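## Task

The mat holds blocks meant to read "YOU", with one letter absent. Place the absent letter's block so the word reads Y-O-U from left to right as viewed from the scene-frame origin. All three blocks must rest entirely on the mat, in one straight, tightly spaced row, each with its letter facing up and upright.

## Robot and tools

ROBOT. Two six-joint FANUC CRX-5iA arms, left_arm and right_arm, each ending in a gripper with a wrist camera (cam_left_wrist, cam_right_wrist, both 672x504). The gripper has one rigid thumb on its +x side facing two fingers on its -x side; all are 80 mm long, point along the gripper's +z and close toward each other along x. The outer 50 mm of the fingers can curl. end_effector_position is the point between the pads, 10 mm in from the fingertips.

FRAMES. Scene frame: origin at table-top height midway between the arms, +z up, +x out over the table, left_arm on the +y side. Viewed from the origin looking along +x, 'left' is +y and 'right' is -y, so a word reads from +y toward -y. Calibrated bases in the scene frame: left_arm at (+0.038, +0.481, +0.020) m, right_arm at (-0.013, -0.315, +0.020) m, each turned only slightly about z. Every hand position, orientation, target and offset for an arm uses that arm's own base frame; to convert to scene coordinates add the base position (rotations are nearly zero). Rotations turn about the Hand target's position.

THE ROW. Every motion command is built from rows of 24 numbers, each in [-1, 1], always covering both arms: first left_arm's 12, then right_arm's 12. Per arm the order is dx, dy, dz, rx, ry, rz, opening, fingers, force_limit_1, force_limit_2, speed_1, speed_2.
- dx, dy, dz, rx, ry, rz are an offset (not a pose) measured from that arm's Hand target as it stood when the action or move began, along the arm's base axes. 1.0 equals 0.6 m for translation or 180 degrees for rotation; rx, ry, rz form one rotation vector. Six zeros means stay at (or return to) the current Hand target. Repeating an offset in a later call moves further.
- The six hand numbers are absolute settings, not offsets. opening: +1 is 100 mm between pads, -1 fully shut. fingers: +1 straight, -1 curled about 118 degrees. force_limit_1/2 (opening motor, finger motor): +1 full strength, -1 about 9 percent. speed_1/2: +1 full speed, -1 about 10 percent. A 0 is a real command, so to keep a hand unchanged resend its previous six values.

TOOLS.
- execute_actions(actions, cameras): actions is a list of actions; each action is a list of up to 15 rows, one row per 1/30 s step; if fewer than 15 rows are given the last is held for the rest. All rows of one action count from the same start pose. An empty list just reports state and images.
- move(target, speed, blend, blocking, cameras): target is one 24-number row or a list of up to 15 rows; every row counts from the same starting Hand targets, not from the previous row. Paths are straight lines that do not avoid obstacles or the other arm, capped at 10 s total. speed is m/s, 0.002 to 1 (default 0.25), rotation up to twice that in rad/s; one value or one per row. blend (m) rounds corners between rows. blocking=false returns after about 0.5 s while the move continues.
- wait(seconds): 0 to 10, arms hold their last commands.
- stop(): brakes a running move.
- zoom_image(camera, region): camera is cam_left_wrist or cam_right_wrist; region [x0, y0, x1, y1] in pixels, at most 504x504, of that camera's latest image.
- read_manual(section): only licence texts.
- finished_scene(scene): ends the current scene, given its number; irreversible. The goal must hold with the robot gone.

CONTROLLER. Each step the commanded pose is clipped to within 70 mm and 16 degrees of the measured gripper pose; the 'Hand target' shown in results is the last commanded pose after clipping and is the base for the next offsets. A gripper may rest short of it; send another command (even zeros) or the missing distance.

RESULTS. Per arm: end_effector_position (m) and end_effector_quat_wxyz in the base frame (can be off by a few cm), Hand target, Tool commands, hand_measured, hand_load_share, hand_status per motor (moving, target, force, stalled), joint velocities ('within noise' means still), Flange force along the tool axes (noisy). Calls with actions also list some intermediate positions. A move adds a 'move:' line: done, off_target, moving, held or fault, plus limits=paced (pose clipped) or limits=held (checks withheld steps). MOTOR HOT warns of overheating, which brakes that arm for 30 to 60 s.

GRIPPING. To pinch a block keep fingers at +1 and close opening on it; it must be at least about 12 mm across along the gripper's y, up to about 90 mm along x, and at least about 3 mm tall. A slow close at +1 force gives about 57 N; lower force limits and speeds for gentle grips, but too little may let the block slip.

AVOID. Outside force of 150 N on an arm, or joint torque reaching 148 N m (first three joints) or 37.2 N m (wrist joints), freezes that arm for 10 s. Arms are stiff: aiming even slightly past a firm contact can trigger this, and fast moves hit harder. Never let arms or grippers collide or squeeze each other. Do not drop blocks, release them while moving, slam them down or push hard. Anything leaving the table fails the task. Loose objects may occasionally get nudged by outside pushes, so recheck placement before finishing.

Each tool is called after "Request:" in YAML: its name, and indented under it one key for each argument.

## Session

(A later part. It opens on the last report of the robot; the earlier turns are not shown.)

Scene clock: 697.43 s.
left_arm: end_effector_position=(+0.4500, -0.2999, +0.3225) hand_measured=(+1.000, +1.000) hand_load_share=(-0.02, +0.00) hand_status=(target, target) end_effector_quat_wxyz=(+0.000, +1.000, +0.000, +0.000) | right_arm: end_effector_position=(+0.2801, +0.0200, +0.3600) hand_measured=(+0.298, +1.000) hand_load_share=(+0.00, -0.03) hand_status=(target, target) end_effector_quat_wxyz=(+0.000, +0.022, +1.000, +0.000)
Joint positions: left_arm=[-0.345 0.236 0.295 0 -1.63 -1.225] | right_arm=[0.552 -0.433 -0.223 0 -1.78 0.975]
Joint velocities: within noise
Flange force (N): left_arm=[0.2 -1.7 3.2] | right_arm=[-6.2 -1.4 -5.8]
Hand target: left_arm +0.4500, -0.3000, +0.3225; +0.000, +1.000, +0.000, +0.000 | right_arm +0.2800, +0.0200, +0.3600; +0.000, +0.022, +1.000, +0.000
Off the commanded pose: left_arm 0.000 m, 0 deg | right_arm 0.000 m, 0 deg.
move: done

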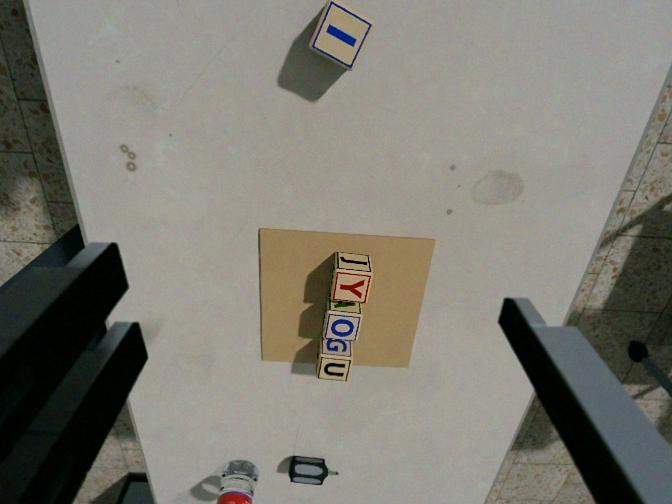

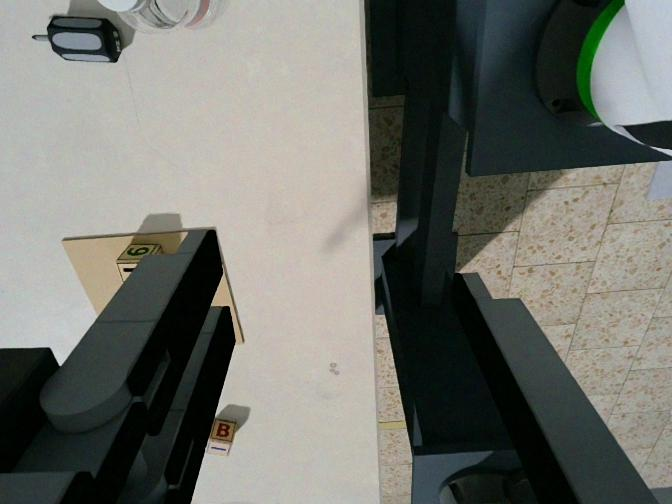

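Request:
zoom_image:
  camera: "cam_left_wrist"
  region: [420, 140, 540, 230]

Request:
zoom_image:
  camera: "cam_left_wrist"
  region: [80, 110, 200, 200]

Request:
zoom_image:
  camera: "cam_left_wrist"
  region: [240, 210, 450, 390]

Request:
zoom_image:
  camera: "cam_left_wrist"
  region: [50, 230, 180, 430]

Request:
zoom_image:
  camera: "cam_left_wrist"
  region: [470, 270, 600, 400]

Scaled by 4.200.

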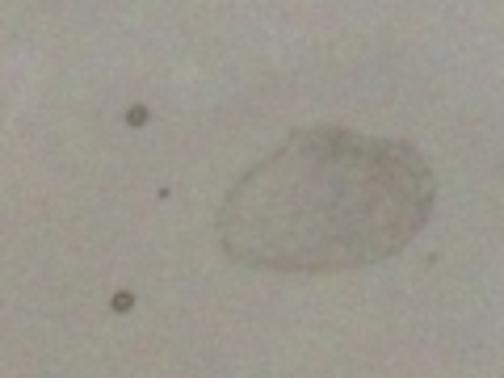

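Scaled by 4.200.

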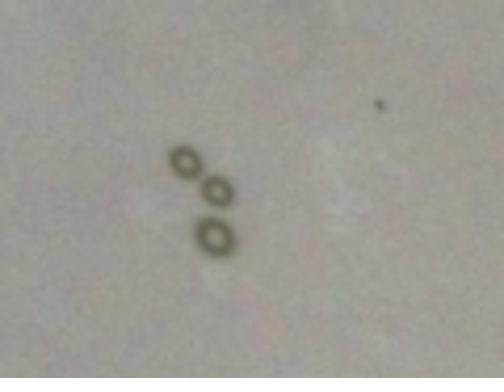

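Scaled by 2.400.

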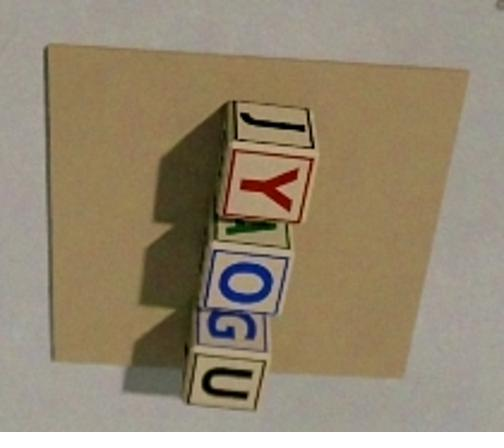

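Scaled by 2.520.

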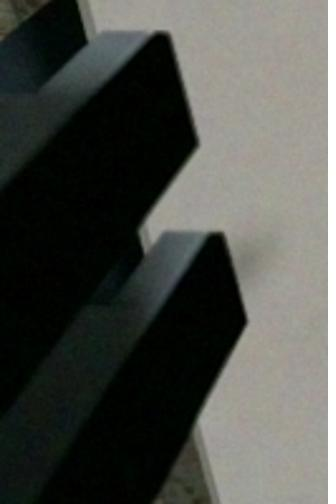

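Scaled by 3.877.

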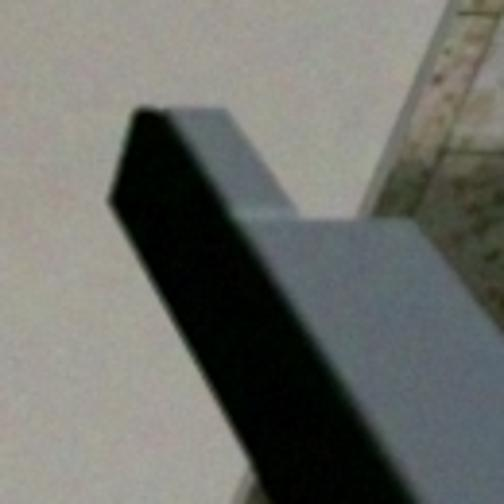

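Request:
zoom_image:
  camera: "cam_left_wrist"
  region: [280, 0, 400, 100]

Scaled by 4.200.

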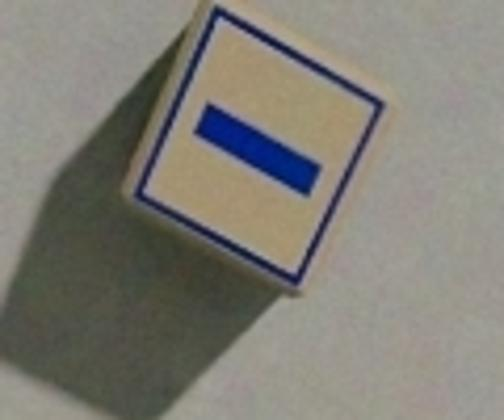

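Request:
move:
  target: [0.0173,0.1005,-0.3708,0,0,0.8556,0.4,1,-0.5,0,0.5,1, 0,0,0,0,0,0,0.3,1,-0.5,0,-0.6,1]
  speed: 0.3
  cameras: ["cam_left_wrist"]

Scene clock: 794.93 s.
left_arm: end_effector_position=(+0.4605, -0.2395, +0.1000) hand_measured=(+0.402, +1.000) hand_load_share=(+0.00, +0.00) hand_status=(target, target) end_effector_quat_wxyz=(+0.000, +0.225, +0.974, +0.000) | right_arm: end_effector_position=(+0.2800, +0.0200, +0.3600) hand_measured=(+0.298, +1.000) hand_load_share=(+0.00, -0.03) hand_status=(target, target) end_effector_quat_wxyz=(+0.000, +0.022, +1.000, +0.000)
Joint positions: left_arm=[-0.226 0.29 -0.171 0 -1.11 1.344] | right_arm=[0.552 -0.433 -0.223 0 -1.78 0.975]
Joint velocities: within noise
Flange force (N): left_arm=[0.4 1.4 3.3] | right_arm=[-5.3 -1.4 -5.8]
Hand target: left_arm +0.4604, -0.2397, +0.1000; +0.000, +0.225, +0.974, +0.000 | right_arm +0.2800, +0.0200, +0.3600; +0.000, +0.022, +1.000, +0.000
Off the commanded pose: left_arm 0.000 m, 0 deg | right_arm 0.000 m, 0 deg.
move: done
Images, in order (width x height): cam_left_wrist 672x504.

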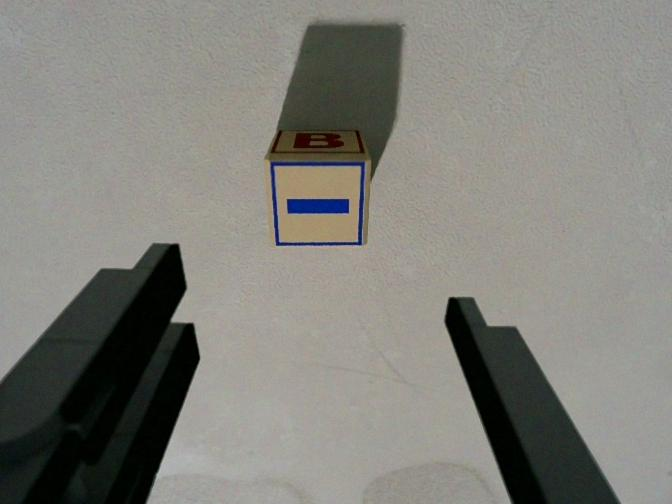

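Request:
move:
  target:
    - [0,0,-0.166667,0,0,0,0.4,1,-0.5,0,0.5,1, 0,0,0,0,0,0,0.3,1,-0.5,0,-0.6,1]
    - [0,0,-0.166667,0,0,0,-1,1,-0.8,0,-0.6,1, 0,0,0,0,0,0,0.3,1,-0.5,0,-0.6,1]
  speed: 0.1
  cameras: ["cam_left_wrist"]

Scene clock: 806.30 s.
left_arm: end_effector_position=(+0.4604, -0.2397, +0.0000) hand_measured=(-0.146, +1.003) hand_load_share=(+0.42, +0.01) hand_status=(moving, target) end_effector_quat_wxyz=(+0.000, +0.225, +0.974, +0.000) | right_arm: end_effector_position=(+0.2800, +0.0200, +0.3600) hand_measured=(+0.298, +1.000) hand_load_share=(+0.00, -0.03) hand_status=(target, target) end_effector_quat_wxyz=(+0.000, +0.022, +1.000, +0.000)
Joint positions: left_arm=[-0.227 0.426 -0.259 0 -0.886 1.344] | right_arm=[0.552 -0.433 -0.223 0 -1.78 0.975]
Joint velocities: within noise
Flange force (N): left_arm=[1.8 1.6 -2.4] | right_arm=[-5.3 -1.6 -5.4]
Hand target: left_arm +0.4604, -0.2397, +0.0000; +0.000, +0.225, +0.974, +0.000 | right_arm +0.2800, +0.0200, +0.3600; +0.000, +0.022, +1.000, +0.000
Off the commanded pose: left_arm 0.000 m, 0 deg | right_arm 0.000 m, 0 deg.
move: done
Images, in order (width x height): cam_left_wrist 672x504.

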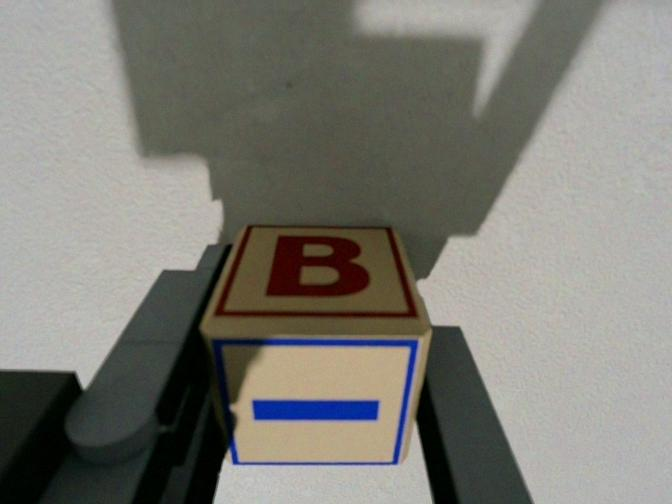

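Request:
move:
  target:
    - [0,0,0,0,0,0,0.4,1,-0.8,0,0,1, 0,0,0,0,0,0,0.3,1,-0.5,0,-0.6,1]
    - [0,0,0.15,0,0,0,0.4,1,-0.8,0,0,1, 0,0,0,0,0,0,0.3,1,-0.5,0,-0.6,1]
    - [-0.0187,-0.0382,0.1288,0.0749,-0.0365,0,0.4,1,-0.8,0,0,1, 0,0,0,0,0,0,0.3,1,-0.5,0,-0.6,1]
    - [-0.0035,-0.0072,0,0.0749,-0.0365,0,0.4,1,-0.8,0,0,1, 0,0,0,0,0,0,0.3,1,-0.5,0,-0.6,1]
  speed: [0.1,0.15,0.15,0.06]
  cameras: ["cam_left_wrist"]

Scene clock: 857.27 s.
left_arm: end_effector_position=(+0.4583, -0.2440, +0.0000) hand_measured=(+0.398, +1.000) hand_load_share=(+0.00, -0.03) hand_status=(target, target) end_effector_quat_wxyz=(+0.029, +0.223, +0.966, +0.127) | right_arm: end_effector_position=(+0.2800, +0.0200, +0.3600) hand_measured=(+0.298, +1.000) hand_load_share=(+0.00, -0.03) hand_status=(target, target) end_effector_quat_wxyz=(+0.000, +0.022, +1.000, +0.000)
Joint positions: left_arm=[-0.394 0.456 -0.145 -0.316 -0.978 1.69] | right_arm=[0.552 -0.433 -0.223 0 -1.78 0.975]
Joint velocities: within noise
Flange force (N): left_arm=[-0.5 0.4 3.1] | right_arm=[-4.7 -1.0 -5.6]
Hand target: left_arm +0.4583, -0.2440, +0.0000; +0.029, +0.223, +0.966, +0.127 | right_arm +0.2800, +0.0200, +0.3600; +0.000, +0.022, +1.000, +0.000
Off the commanded pose: left_arm 0.000 m, 0 deg | right_arm 0.000 m, 0 deg.
move: done
Images, in order (width x height): cam_left_wrist 672x504.

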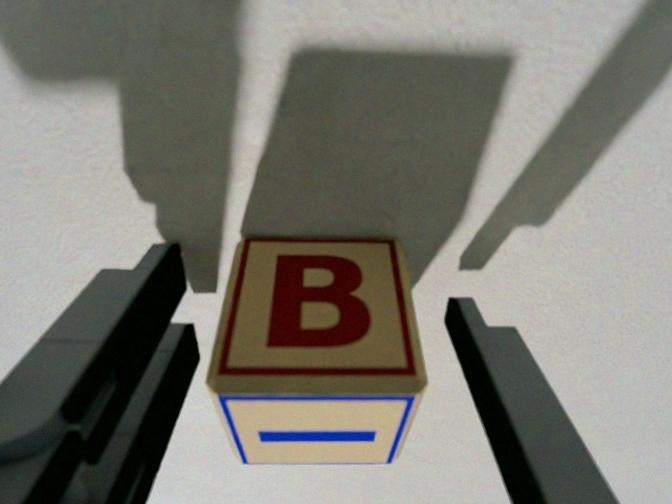

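Request:
move:
  target:
    - [0,0,0,0,0,0,-1,1,-0.8,0,-0.6,1, 0,0,0,0,0,0,0.3,1,-0.5,0,-0.6,1]
    - [0,0,0.2,0,0,0,-1,1,-0.8,0,-0.6,1, 0,0,0,0,0,0,0.3,1,-0.5,0,-0.6,1]
    - [0,0,0.2,-0.4494,0.2192,0,-1,1,-0.8,0,-0.6,1, 0,0,0,0,0,0,0.3,1,-0.5,0,-0.6,1]
  speed: [0.1,0.12,0.22]
  cameras: ["cam_left_wrist","cam_right_wrist"]

Scene clock: 871.43 s.
left_arm: end_effector_position=(+0.4583, -0.2440, +0.1200) hand_measured=(-0.146, +1.003) hand_load_share=(+0.40, +0.00) hand_status=(force, target) end_effector_quat_wxyz=(-0.137, +0.178, +0.773, -0.593) | right_arm: end_effector_position=(+0.2800, +0.0200, +0.3600) hand_measured=(+0.298, +1.000) hand_load_share=(+0.00, -0.03) hand_status=(target, target) end_effector_quat_wxyz=(+0.000, +0.022, +1.000, +0.000)
Joint positions: left_arm=[0.143 0.681 -0.331 0.929 -1.639 0.455] | right_arm=[0.552 -0.433 -0.223 0 -1.78 0.975]
Joint velocities: within noise
Flange force (N): left_arm=[0.8 5.0 1.7] | right_arm=[-4.4 -0.8 -5.3]
Hand target: left_arm +0.4583, -0.2440, +0.1200; -0.137, +0.178, +0.773, -0.593 | right_arm +0.2800, +0.0200, +0.3600; +0.000, +0.022, +1.000, +0.000
Off the commanded pose: left_arm 0.000 m, 0 deg | right_arm 0.000 m, 0 deg.
move: done

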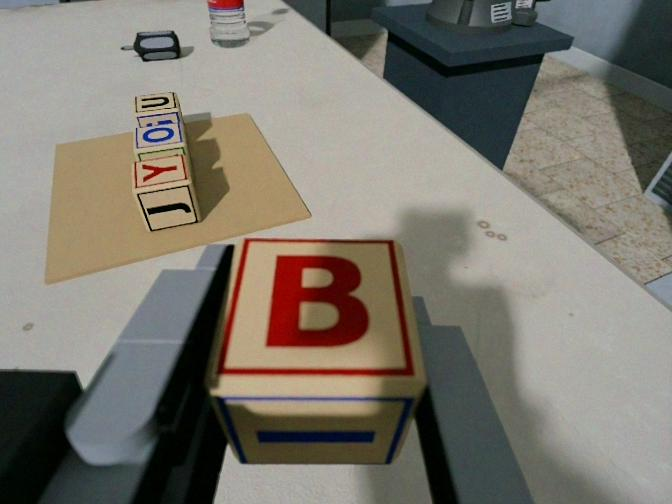

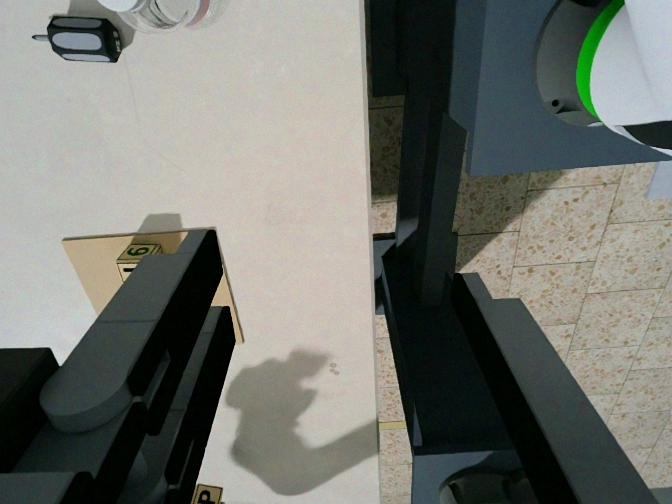

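Request:
move:
  target:
    - [0,0,-0.1667,0,0,0,-1,1,-0.8,0,-0.6,1, 0,0,0,0,0,0,0.3,1,-0.5,0,-0.6,1]
    - [0,0,-0.185,0,0,0,-1,1,-0.8,0,-0.6,1, 0,0,0,0,0,0,0.3,1,-0.5,0,-0.6,1]
  speed: [0.12,0.02]
  cameras: ["cam_left_wrist"]

Request:
move:
  target: [0,0,-0.00167,0,0,0,-1,1,-0.8,0,-0.6,1, 0,0,0,0,0,0,0.3,1,-0.5,0,-0.6,1]
  speed: 0.01
  cameras: []

Request:
move:
  target: [0,0,-0.00083,0,0,0,-1,1,-0.8,0,-0.6,1, 0,0,0,0,0,0,0.3,1,-0.5,0,-0.6,1]
  speed: 0.01
  cameras: []

Scene clock: 879.47 s.
left_arm: end_effector_position=(+0.4583, -0.2440, +0.0090) hand_measured=(-0.146, +1.003) hand_load_share=(+0.40, +0.00) hand_status=(force, target) end_effector_quat_wxyz=(-0.137, +0.178, +0.773, -0.593) | right_arm: end_effector_position=(+0.2800, +0.0200, +0.3600) hand_measured=(+0.298, +1.000) hand_load_share=(+0.00, -0.03) hand_status=(target, target) end_effector_quat_wxyz=(+0.000, +0.022, +1.000, +0.000)
Joint positions: left_arm=[0.143 0.888 -0.302 0.926 -1.533 0.313] | right_arm=[0.552 -0.433 -0.223 0 -1.78 0.975]
Joint velocities: within noise
Flange force (N): left_arm=[1.8 3.8 1.7] | right_arm=[-4.2 -1.4 -5.5]
Hand target: left_arm +0.4583, -0.2440, +0.0090; -0.137, +0.178, +0.773, -0.593 | right_arm +0.2800, +0.0200, +0.3600; +0.000, +0.022, +1.000, +0.000
Off the commanded pose: left_arm 0.000 m, 0 deg | right_arm 0.000 m, 0 deg.
move: done
Images, in order (width x height): cam_left_wrist 672x504.

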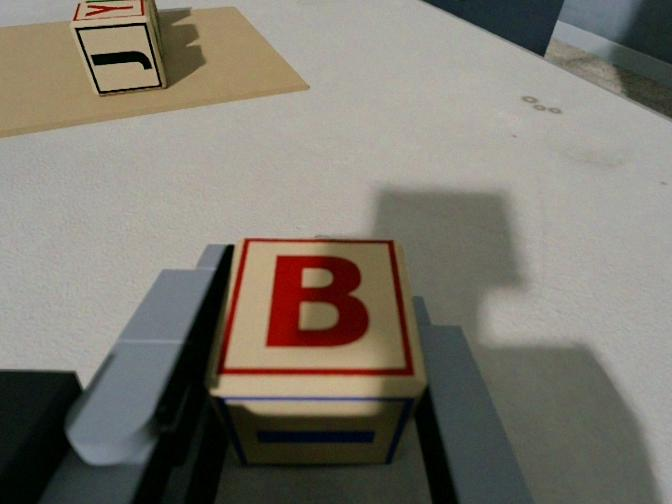

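Scene clock: 880.17 s.
left_arm: end_effector_position=(+0.4583, -0.2440, +0.0080) hand_measured=(-0.146, +1.003) hand_load_share=(+0.40, +0.00) hand_status=(force, target) end_effector_quat_wxyz=(-0.137, +0.178, +0.773, -0.593) | right_arm: end_effector_position=(+0.2800, +0.0200, +0.3600) hand_measured=(+0.298, +1.000) hand_load_share=(+0.00, -0.03) hand_status=(target, target) end_effector_quat_wxyz=(+0.000, +0.022, +1.000, +0.000)
Joint positions: left_arm=[0.143 0.89 -0.301 0.926 -1.532 0.312] | right_arm=[0.552 -0.433 -0.223 0 -1.78 0.975]
Joint velocities: within noise
Flange force (N): left_arm=[2.1 4.1 2.0] | right_arm=[-4.8 -1.4 -5.7]
Hand target: left_arm +0.4583, -0.2440, +0.0080; -0.137, +0.178, +0.773, -0.593 | right_arm +0.2800, +0.0200, +0.3600; +0.000, +0.022, +1.000, +0.000
Off the commanded pose: left_arm 0.000 m, 0 deg | right_arm 0.000 m, 0 deg.
move: done
No camera images: "cameras" was empty.

Scene clock: 880.87 s.
left_arm: end_effector_position=(+0.4583, -0.2440, +0.0075) hand_measured=(-0.146, +1.003) hand_load_share=(+0.40, +0.00) hand_status=(force, target) end_effector_quat_wxyz=(-0.137, +0.178, +0.773, -0.593) | right_arm: end_effector_position=(+0.2800, +0.0200, +0.3600) hand_measured=(+0.298, +1.000) hand_load_share=(+0.00, -0.03) hand_status=(target, target) end_effector_quat_wxyz=(+0.000, +0.022, +1.000, +0.000)
Joint positions: left_arm=[0.143 0.891 -0.301 0.926 -1.531 0.311] | right_arm=[0.552 -0.433 -0.223 0 -1.78 0.975]
Joint velocities: within noise
Flange force (N): left_arm=[2.1 3.8 1.8] | right_arm=[-4.8 -1.1 -5.4]
Hand target: left_arm +0.4583, -0.2440, +0.0075; -0.137, +0.178, +0.773, -0.593 | right_arm +0.2800, +0.0200, +0.3600; +0.000, +0.022, +1.000, +0.000
Off the commanded pose: left_arm 0.000 m, 0 deg | right_arm 0.000 m, 0 deg.
move: done
No camera images: "cameras" was empty.

Request:
move:
  target: [0,0,-0.00083,0,0,0,-1,1,-0.8,0,-0.6,1, 0,0,0,0,0,0,0.3,1,-0.5,0,-0.6,1]
  speed: 0.01
  cameras: []

Request:
move:
  target: [0,0,-0.00083,0,0,0,-1,1,-0.8,0,-0.6,1, 0,0,0,0,0,0,0.3,1,-0.5,0,-0.6,1]
  speed: 0.01
  cameras: []

Scene clock: 886.63 s.
left_arm: end_effector_position=(+0.4583, -0.2440, +0.0070) hand_measured=(-0.146, +1.003) hand_load_share=(+0.40, +0.00) hand_status=(force, target) end_effector_quat_wxyz=(-0.137, +0.178, +0.773, -0.593) | right_arm: end_effector_position=(+0.2800, +0.0200, +0.3600) hand_measured=(+0.298, +1.000) hand_load_share=(+0.00, -0.03) hand_status=(target, target) end_effector_quat_wxyz=(+0.000, +0.022, +1.000, +0.000)
Joint positions: left_arm=[0.143 0.892 -0.301 0.926 -1.531 0.311] | right_arm=[0.552 -0.433 -0.223 0 -1.78 0.975]
Joint velocities: within noise
Flange force (N): left_arm=[1.9 3.4 1.9] | right_arm=[-4.4 -1.2 -5.5]
Hand target: left_arm +0.4583, -0.2440, +0.0070; -0.137, +0.178, +0.773, -0.593 | right_arm +0.2800, +0.0200, +0.3600; +0.000, +0.022, +1.000, +0.000
Off the commanded pose: left_arm 0.000 m, 0 deg | right_arm 0.000 m, 0 deg.
move: done
No camera images: "cameras" was empty.

Scene clock: 887.33 s.
left_arm: end_effector_position=(+0.4583, -0.2440, +0.0065) hand_measured=(-0.146, +1.003) hand_load_share=(+0.40, +0.00) hand_status=(force, target) end_effector_quat_wxyz=(-0.137, +0.178, +0.773, -0.593) | right_arm: end_effector_position=(+0.2800, +0.0200, +0.3600) hand_measured=(+0.298, +1.000) hand_load_share=(+0.00, -0.03) hand_status=(target, target) end_effector_quat_wxyz=(+0.000, +0.022, +1.000, +0.000)
Joint positions: left_arm=[0.143 0.893 -0.301 0.926 -1.53 0.31] | right_arm=[0.552 -0.433 -0.223 0 -1.78 0.975]
Joint velocities: within noise
Flange force (N): left_arm=[1.7 3.0 1.7] | right_arm=[-5.1 -1.0 -5.7]
Hand target: left_arm +0.4583, -0.2440, +0.0065; -0.137, +0.178, +0.773, -0.593 | right_arm +0.2800, +0.0200, +0.3600; +0.000, +0.022, +1.000, +0.000
Off the commanded pose: left_arm 0.000 m, 0 deg | right_arm 0.000 m, 0 deg.
move: done
No camera images: "cameras" was empty.

Request:
move:
  target: [0,0,-0.00083,0,0,0,-1,1,-0.8,0,-0.6,1, 0,0,0,0,0,0,0.3,1,-0.5,0,-0.6,1]
  speed: 0.01
  cameras: []

Request:
move:
  target: [0,0,-0.00083,0,0,0,-1,1,-0.8,0,-0.6,1, 0,0,0,0,0,0,0.3,1,-0.5,0,-0.6,1]
  speed: 0.01
  cameras: ["cam_left_wrist"]

Scene clock: 893.20 s.
left_arm: end_effector_position=(+0.4583, -0.2440, +0.0060) hand_measured=(-0.146, +1.003) hand_load_share=(+0.40, +0.00) hand_status=(force, target) end_effector_quat_wxyz=(-0.137, +0.178, +0.773, -0.593) | right_arm: end_effector_position=(+0.2800, +0.0200, +0.3600) hand_measured=(+0.298, +1.000) hand_load_share=(+0.00, -0.03) hand_status=(target, target) end_effector_quat_wxyz=(+0.000, +0.022, +1.000, +0.000)
Joint positions: left_arm=[0.143 0.894 -0.3 0.926 -1.53 0.309] | right_arm=[0.552 -0.433 -0.223 0 -1.78 0.975]
Joint velocities: within noise
Flange force (N): left_arm=[2.3 3.3 1.8] | right_arm=[-5.1 -1.1 -6.1]
Hand target: left_arm +0.4583, -0.2440, +0.0060; -0.137, +0.178, +0.773, -0.593 | right_arm +0.2800, +0.0200, +0.3600; +0.000, +0.022, +1.000, +0.000
Off the commanded pose: left_arm 0.000 m, 0 deg | right_arm 0.000 m, 0 deg.
move: done
No camera images: "cameras" was empty.

Scene clock: 893.90 s.
left_arm: end_effector_position=(+0.4583, -0.2440, +0.0055) hand_measured=(-0.146, +1.003) hand_load_share=(+0.40, -0.02) hand_status=(force, target) end_effector_quat_wxyz=(-0.137, +0.178, +0.773, -0.593) | right_arm: end_effector_position=(+0.2800, +0.0200, +0.3600) hand_measured=(+0.298, +1.000) hand_load_share=(+0.00, -0.03) hand_status=(target, target) end_effector_quat_wxyz=(+0.000, +0.022, +1.000, +0.000)
Joint positions: left_arm=[0.143 0.895 -0.3 0.926 -1.53 0.309] | right_arm=[0.552 -0.433 -0.223 0 -1.78 0.975]
Joint velocities: within noise
Flange force (N): left_arm=[5.7 -10.3 -1.8] | right_arm=[-5.1 -1.1 -5.5]
Hand target: left_arm +0.4583, -0.2440, +0.0055; -0.137, +0.178, +0.773, -0.593 | right_arm +0.2800, +0.0200, +0.3600; +0.000, +0.022, +1.000, +0.000
Off the commanded pose: left_arm 0.000 m, 0 deg | right_arm 0.000 m, 0 deg.
move: done
Images, in order (width x height): cam_left_wrist 672x504.

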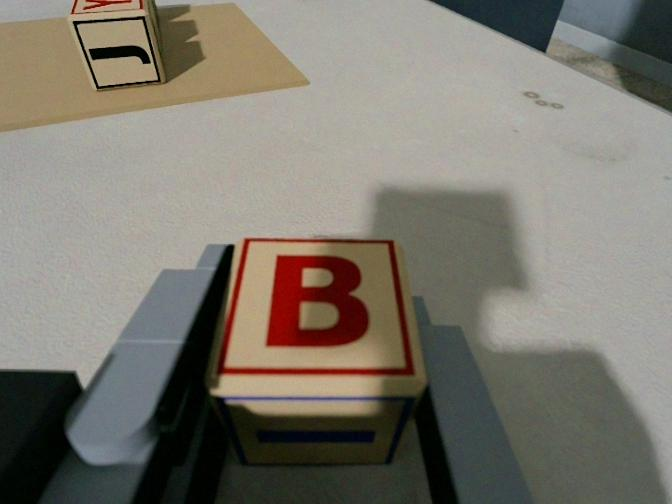

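Request:
move:
  target:
    - [0,0,0.0005,0,0,0,0.4,1,-0.8,0,-0.6,1, 0,0,0,0,0,0,0.3,1,-0.5,0,-0.6,1]
    - [0.0847,0.1736,0.0518,0,0,0,0.4,1,-0.8,0,-0.6,1, 0,0,0,0,0,0,0.3,1,-0.5,0,-0.6,1]
  speed: [0.05,0.12]
  cameras: ["cam_left_wrist"]

Scene clock: 902.27 s.
left_arm: end_effector_position=(+0.5091, -0.1399, +0.0366) hand_measured=(+0.398, +1.000) hand_load_share=(+0.00, -0.03) hand_status=(target, target) end_effector_quat_wxyz=(-0.137, +0.178, +0.773, -0.593) | right_arm: end_effector_position=(+0.2800, +0.0200, +0.3600) hand_measured=(+0.298, +1.000) hand_load_share=(+0.00, -0.03) hand_status=(target, target) end_effector_quat_wxyz=(+0.000, +0.022, +1.000, +0.000)
Joint positions: left_arm=[0.317 0.934 -0.083 0.774 -1.705 0.391] | right_arm=[0.552 -0.433 -0.223 0 -1.78 0.975]
Joint velocities: within noise
Flange force (N): left_arm=[1.8 3.3 2.0] | right_arm=[-5.0 -0.9 -5.6]
Hand target: left_arm +0.5091, -0.1398, +0.0366; -0.137, +0.178, +0.773, -0.593 | right_arm +0.2800, +0.0200, +0.3600; +0.000, +0.022, +1.000, +0.000
Off the commanded pose: left_arm 0.000 m, 0 deg | right_arm 0.000 m, 0 deg.
move: done
Images, in order (width x height): cam_left_wrist 672x504.

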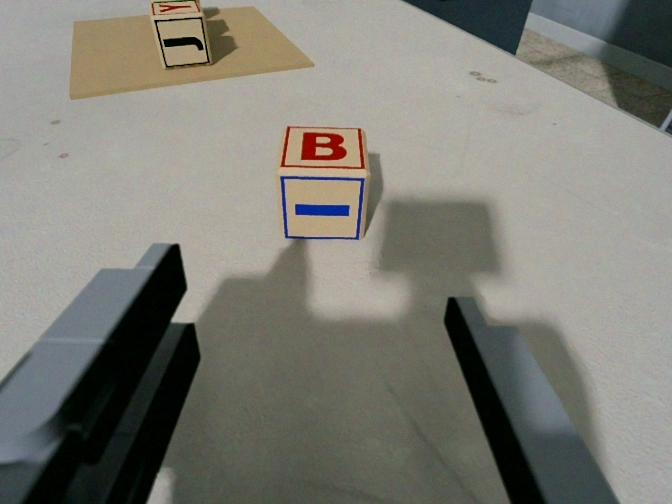

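Request:
move:
  target:
    - [-0.0985,0.1498,0.3557,0,0,0,0.4,1,-0.8,0,0,1, 0.0167,0.2167,0.0167,0,0,-0.243,0.4,1,-0.5,0,0,1]
    - [-0.2652,0.3165,0.5223,0.2311,-0.3700,-0.3015,0.4,1,-0.8,0,0,1, 0.0333,0.4333,0.0333,0,0,-0.4861,0.4,1,-0.5,0,0,1]
  speed: 0.3
  blend: [0.05,0]

Scene clock: 958.17 s.
left_arm: end_effector_position=(+0.3500, +0.0501, +0.3500) hand_measured=(+0.398, +1.000) hand_load_share=(+0.00, -0.03) hand_status=(target, target) end_effector_quat_wxyz=(+0.000, +0.707, +0.707, +0.000) | right_arm: end_effector_position=(+0.3000, +0.2800, +0.3800) hand_measured=(+0.398, +1.000) hand_load_share=(+0.00, -0.03) hand_status=(target, target) end_effector_quat_wxyz=(+0.000, +0.707, +0.707, +0.000)
Joint positions: left_arm=[0.518 -0.241 -0.116 0 -1.695 -0.519] | right_arm=[1.074 -0.085 0.086 0.001 -1.741 -1.074]
Joint velocities: within noise
Flange force (N): left_arm=[2.0 -1.2 3.3] | right_arm=[3.9 6.4 -6.1]
Hand target: left_arm +0.3500, +0.0501, +0.3500; +0.000, +0.707, +0.707, +0.000 | right_arm +0.3000, +0.2799, +0.3800; +0.000, +0.707, +0.707, +0.000
Off the commanded pose: left_arm 0.000 m, 0 deg | right_arm 0.000 m, 0 deg.
move: done

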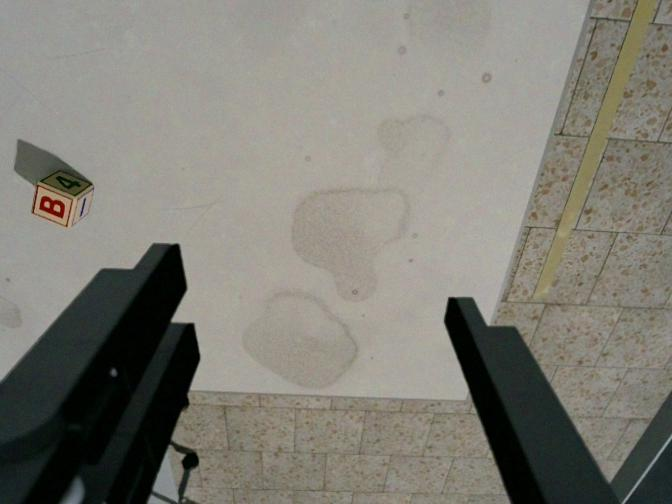

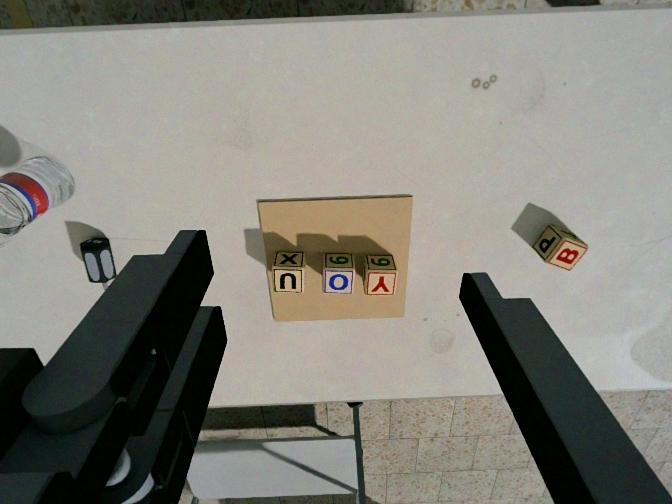

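Request:
zoom_image:
  camera: "cam_right_wrist"
  region: [250, 180, 430, 330]

Request:
zoom_image:
  camera: "cam_right_wrist"
  region: [500, 190, 620, 290]

Scaled by 2.800.

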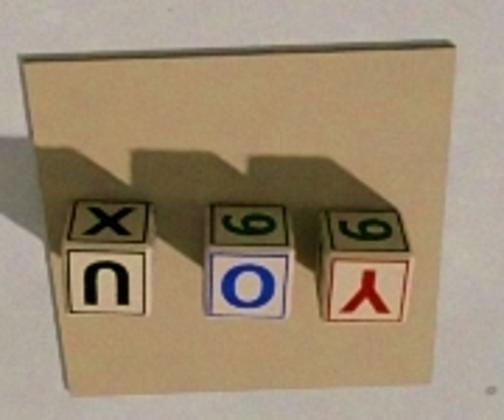

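Scaled by 4.200.

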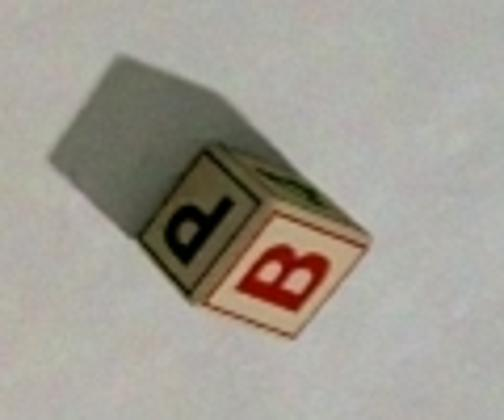

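Request:
move:
  target: [-0.0833,-0.5835,0.05,0,0,0,0.4,1,-0.8,0,0,1, -0.0333,-0.4667,-0.0333,0,0,0,0.4,1,-0.5,0,0,1]
  speed: 0.3

Request:
zoom_image:
  camera: "cam_left_wrist"
  region: [150, 150, 360, 330]

Scene clock: 994.17 s.
left_arm: end_effector_position=(+0.3000, -0.3000, +0.3800) hand_measured=(+0.398, +1.000) hand_load_share=(+0.00, -0.03) hand_status=(target, target) end_effector_quat_wxyz=(+0.000, +0.707, +0.707, +0.000) | right_arm: end_effector_position=(+0.2800, -0.0001, +0.3600) hand_measured=(+0.398, +1.000) hand_load_share=(+0.00, -0.03) hand_status=(target, target) end_effector_quat_wxyz=(+0.000, +0.707, +0.707, +0.000)
Joint positions: left_arm=[-0.474 -0.049 0.119 0 -1.739 0.474] | right_arm=[0.483 -0.435 -0.225 0.001 -1.78 -0.483]
Joint velocities: within noise
Flange force (N): left_arm=[2.8 0.2 3.2] | right_arm=[-2.3 6.9 -7.2]
Hand target: left_arm +0.3000, -0.3000, +0.3800; +0.000, +0.707, +0.707, +0.000 | right_arm +0.2800, -0.0001, +0.3600; +0.000, +0.707, +0.707, +0.000
Off the commanded pose: left_arm 0.000 m, 0 deg | right_arm 0.000 m, 0 deg.
move: done

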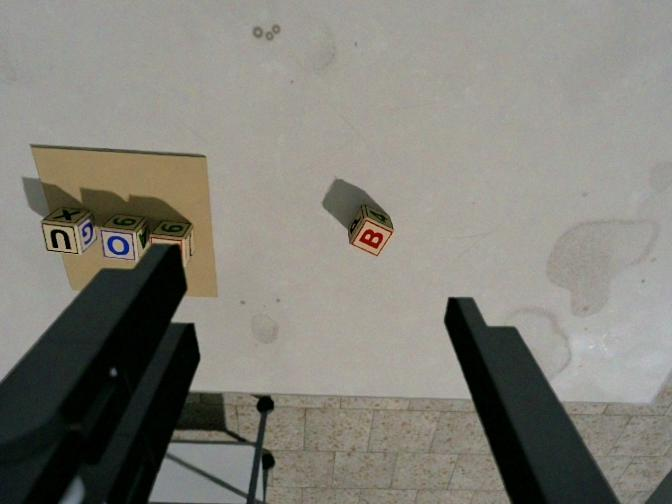

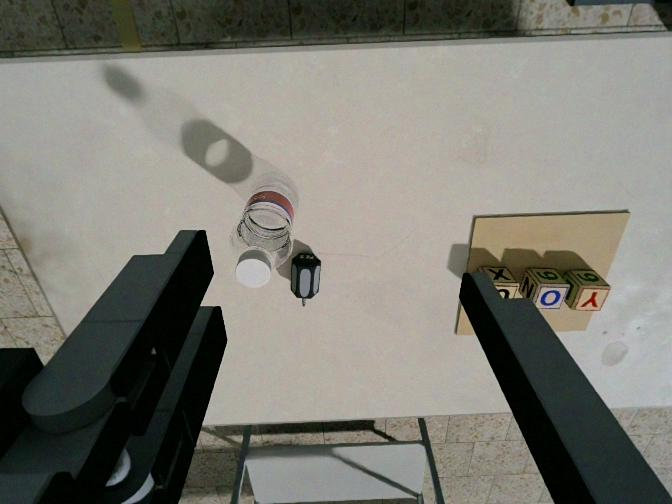

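Scaled by 2.400.

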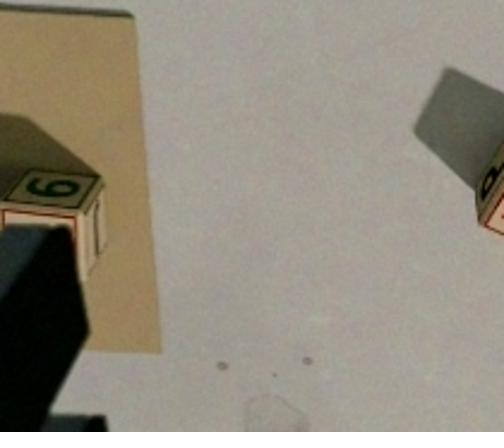

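Request:
zoom_image:
  camera: "cam_left_wrist"
  region: [310, 160, 430, 270]

Request:
zoom_image:
  camera: "cam_left_wrist"
  region: [20, 190, 220, 290]

Scaled by 4.200.

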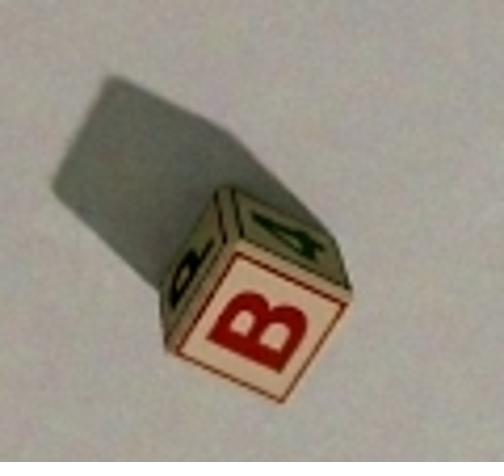

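Scaled by 2.520.

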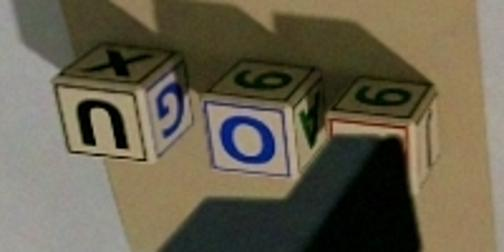

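Request:
finished_scene:
  scene: 1

The scene is finished: the task was done.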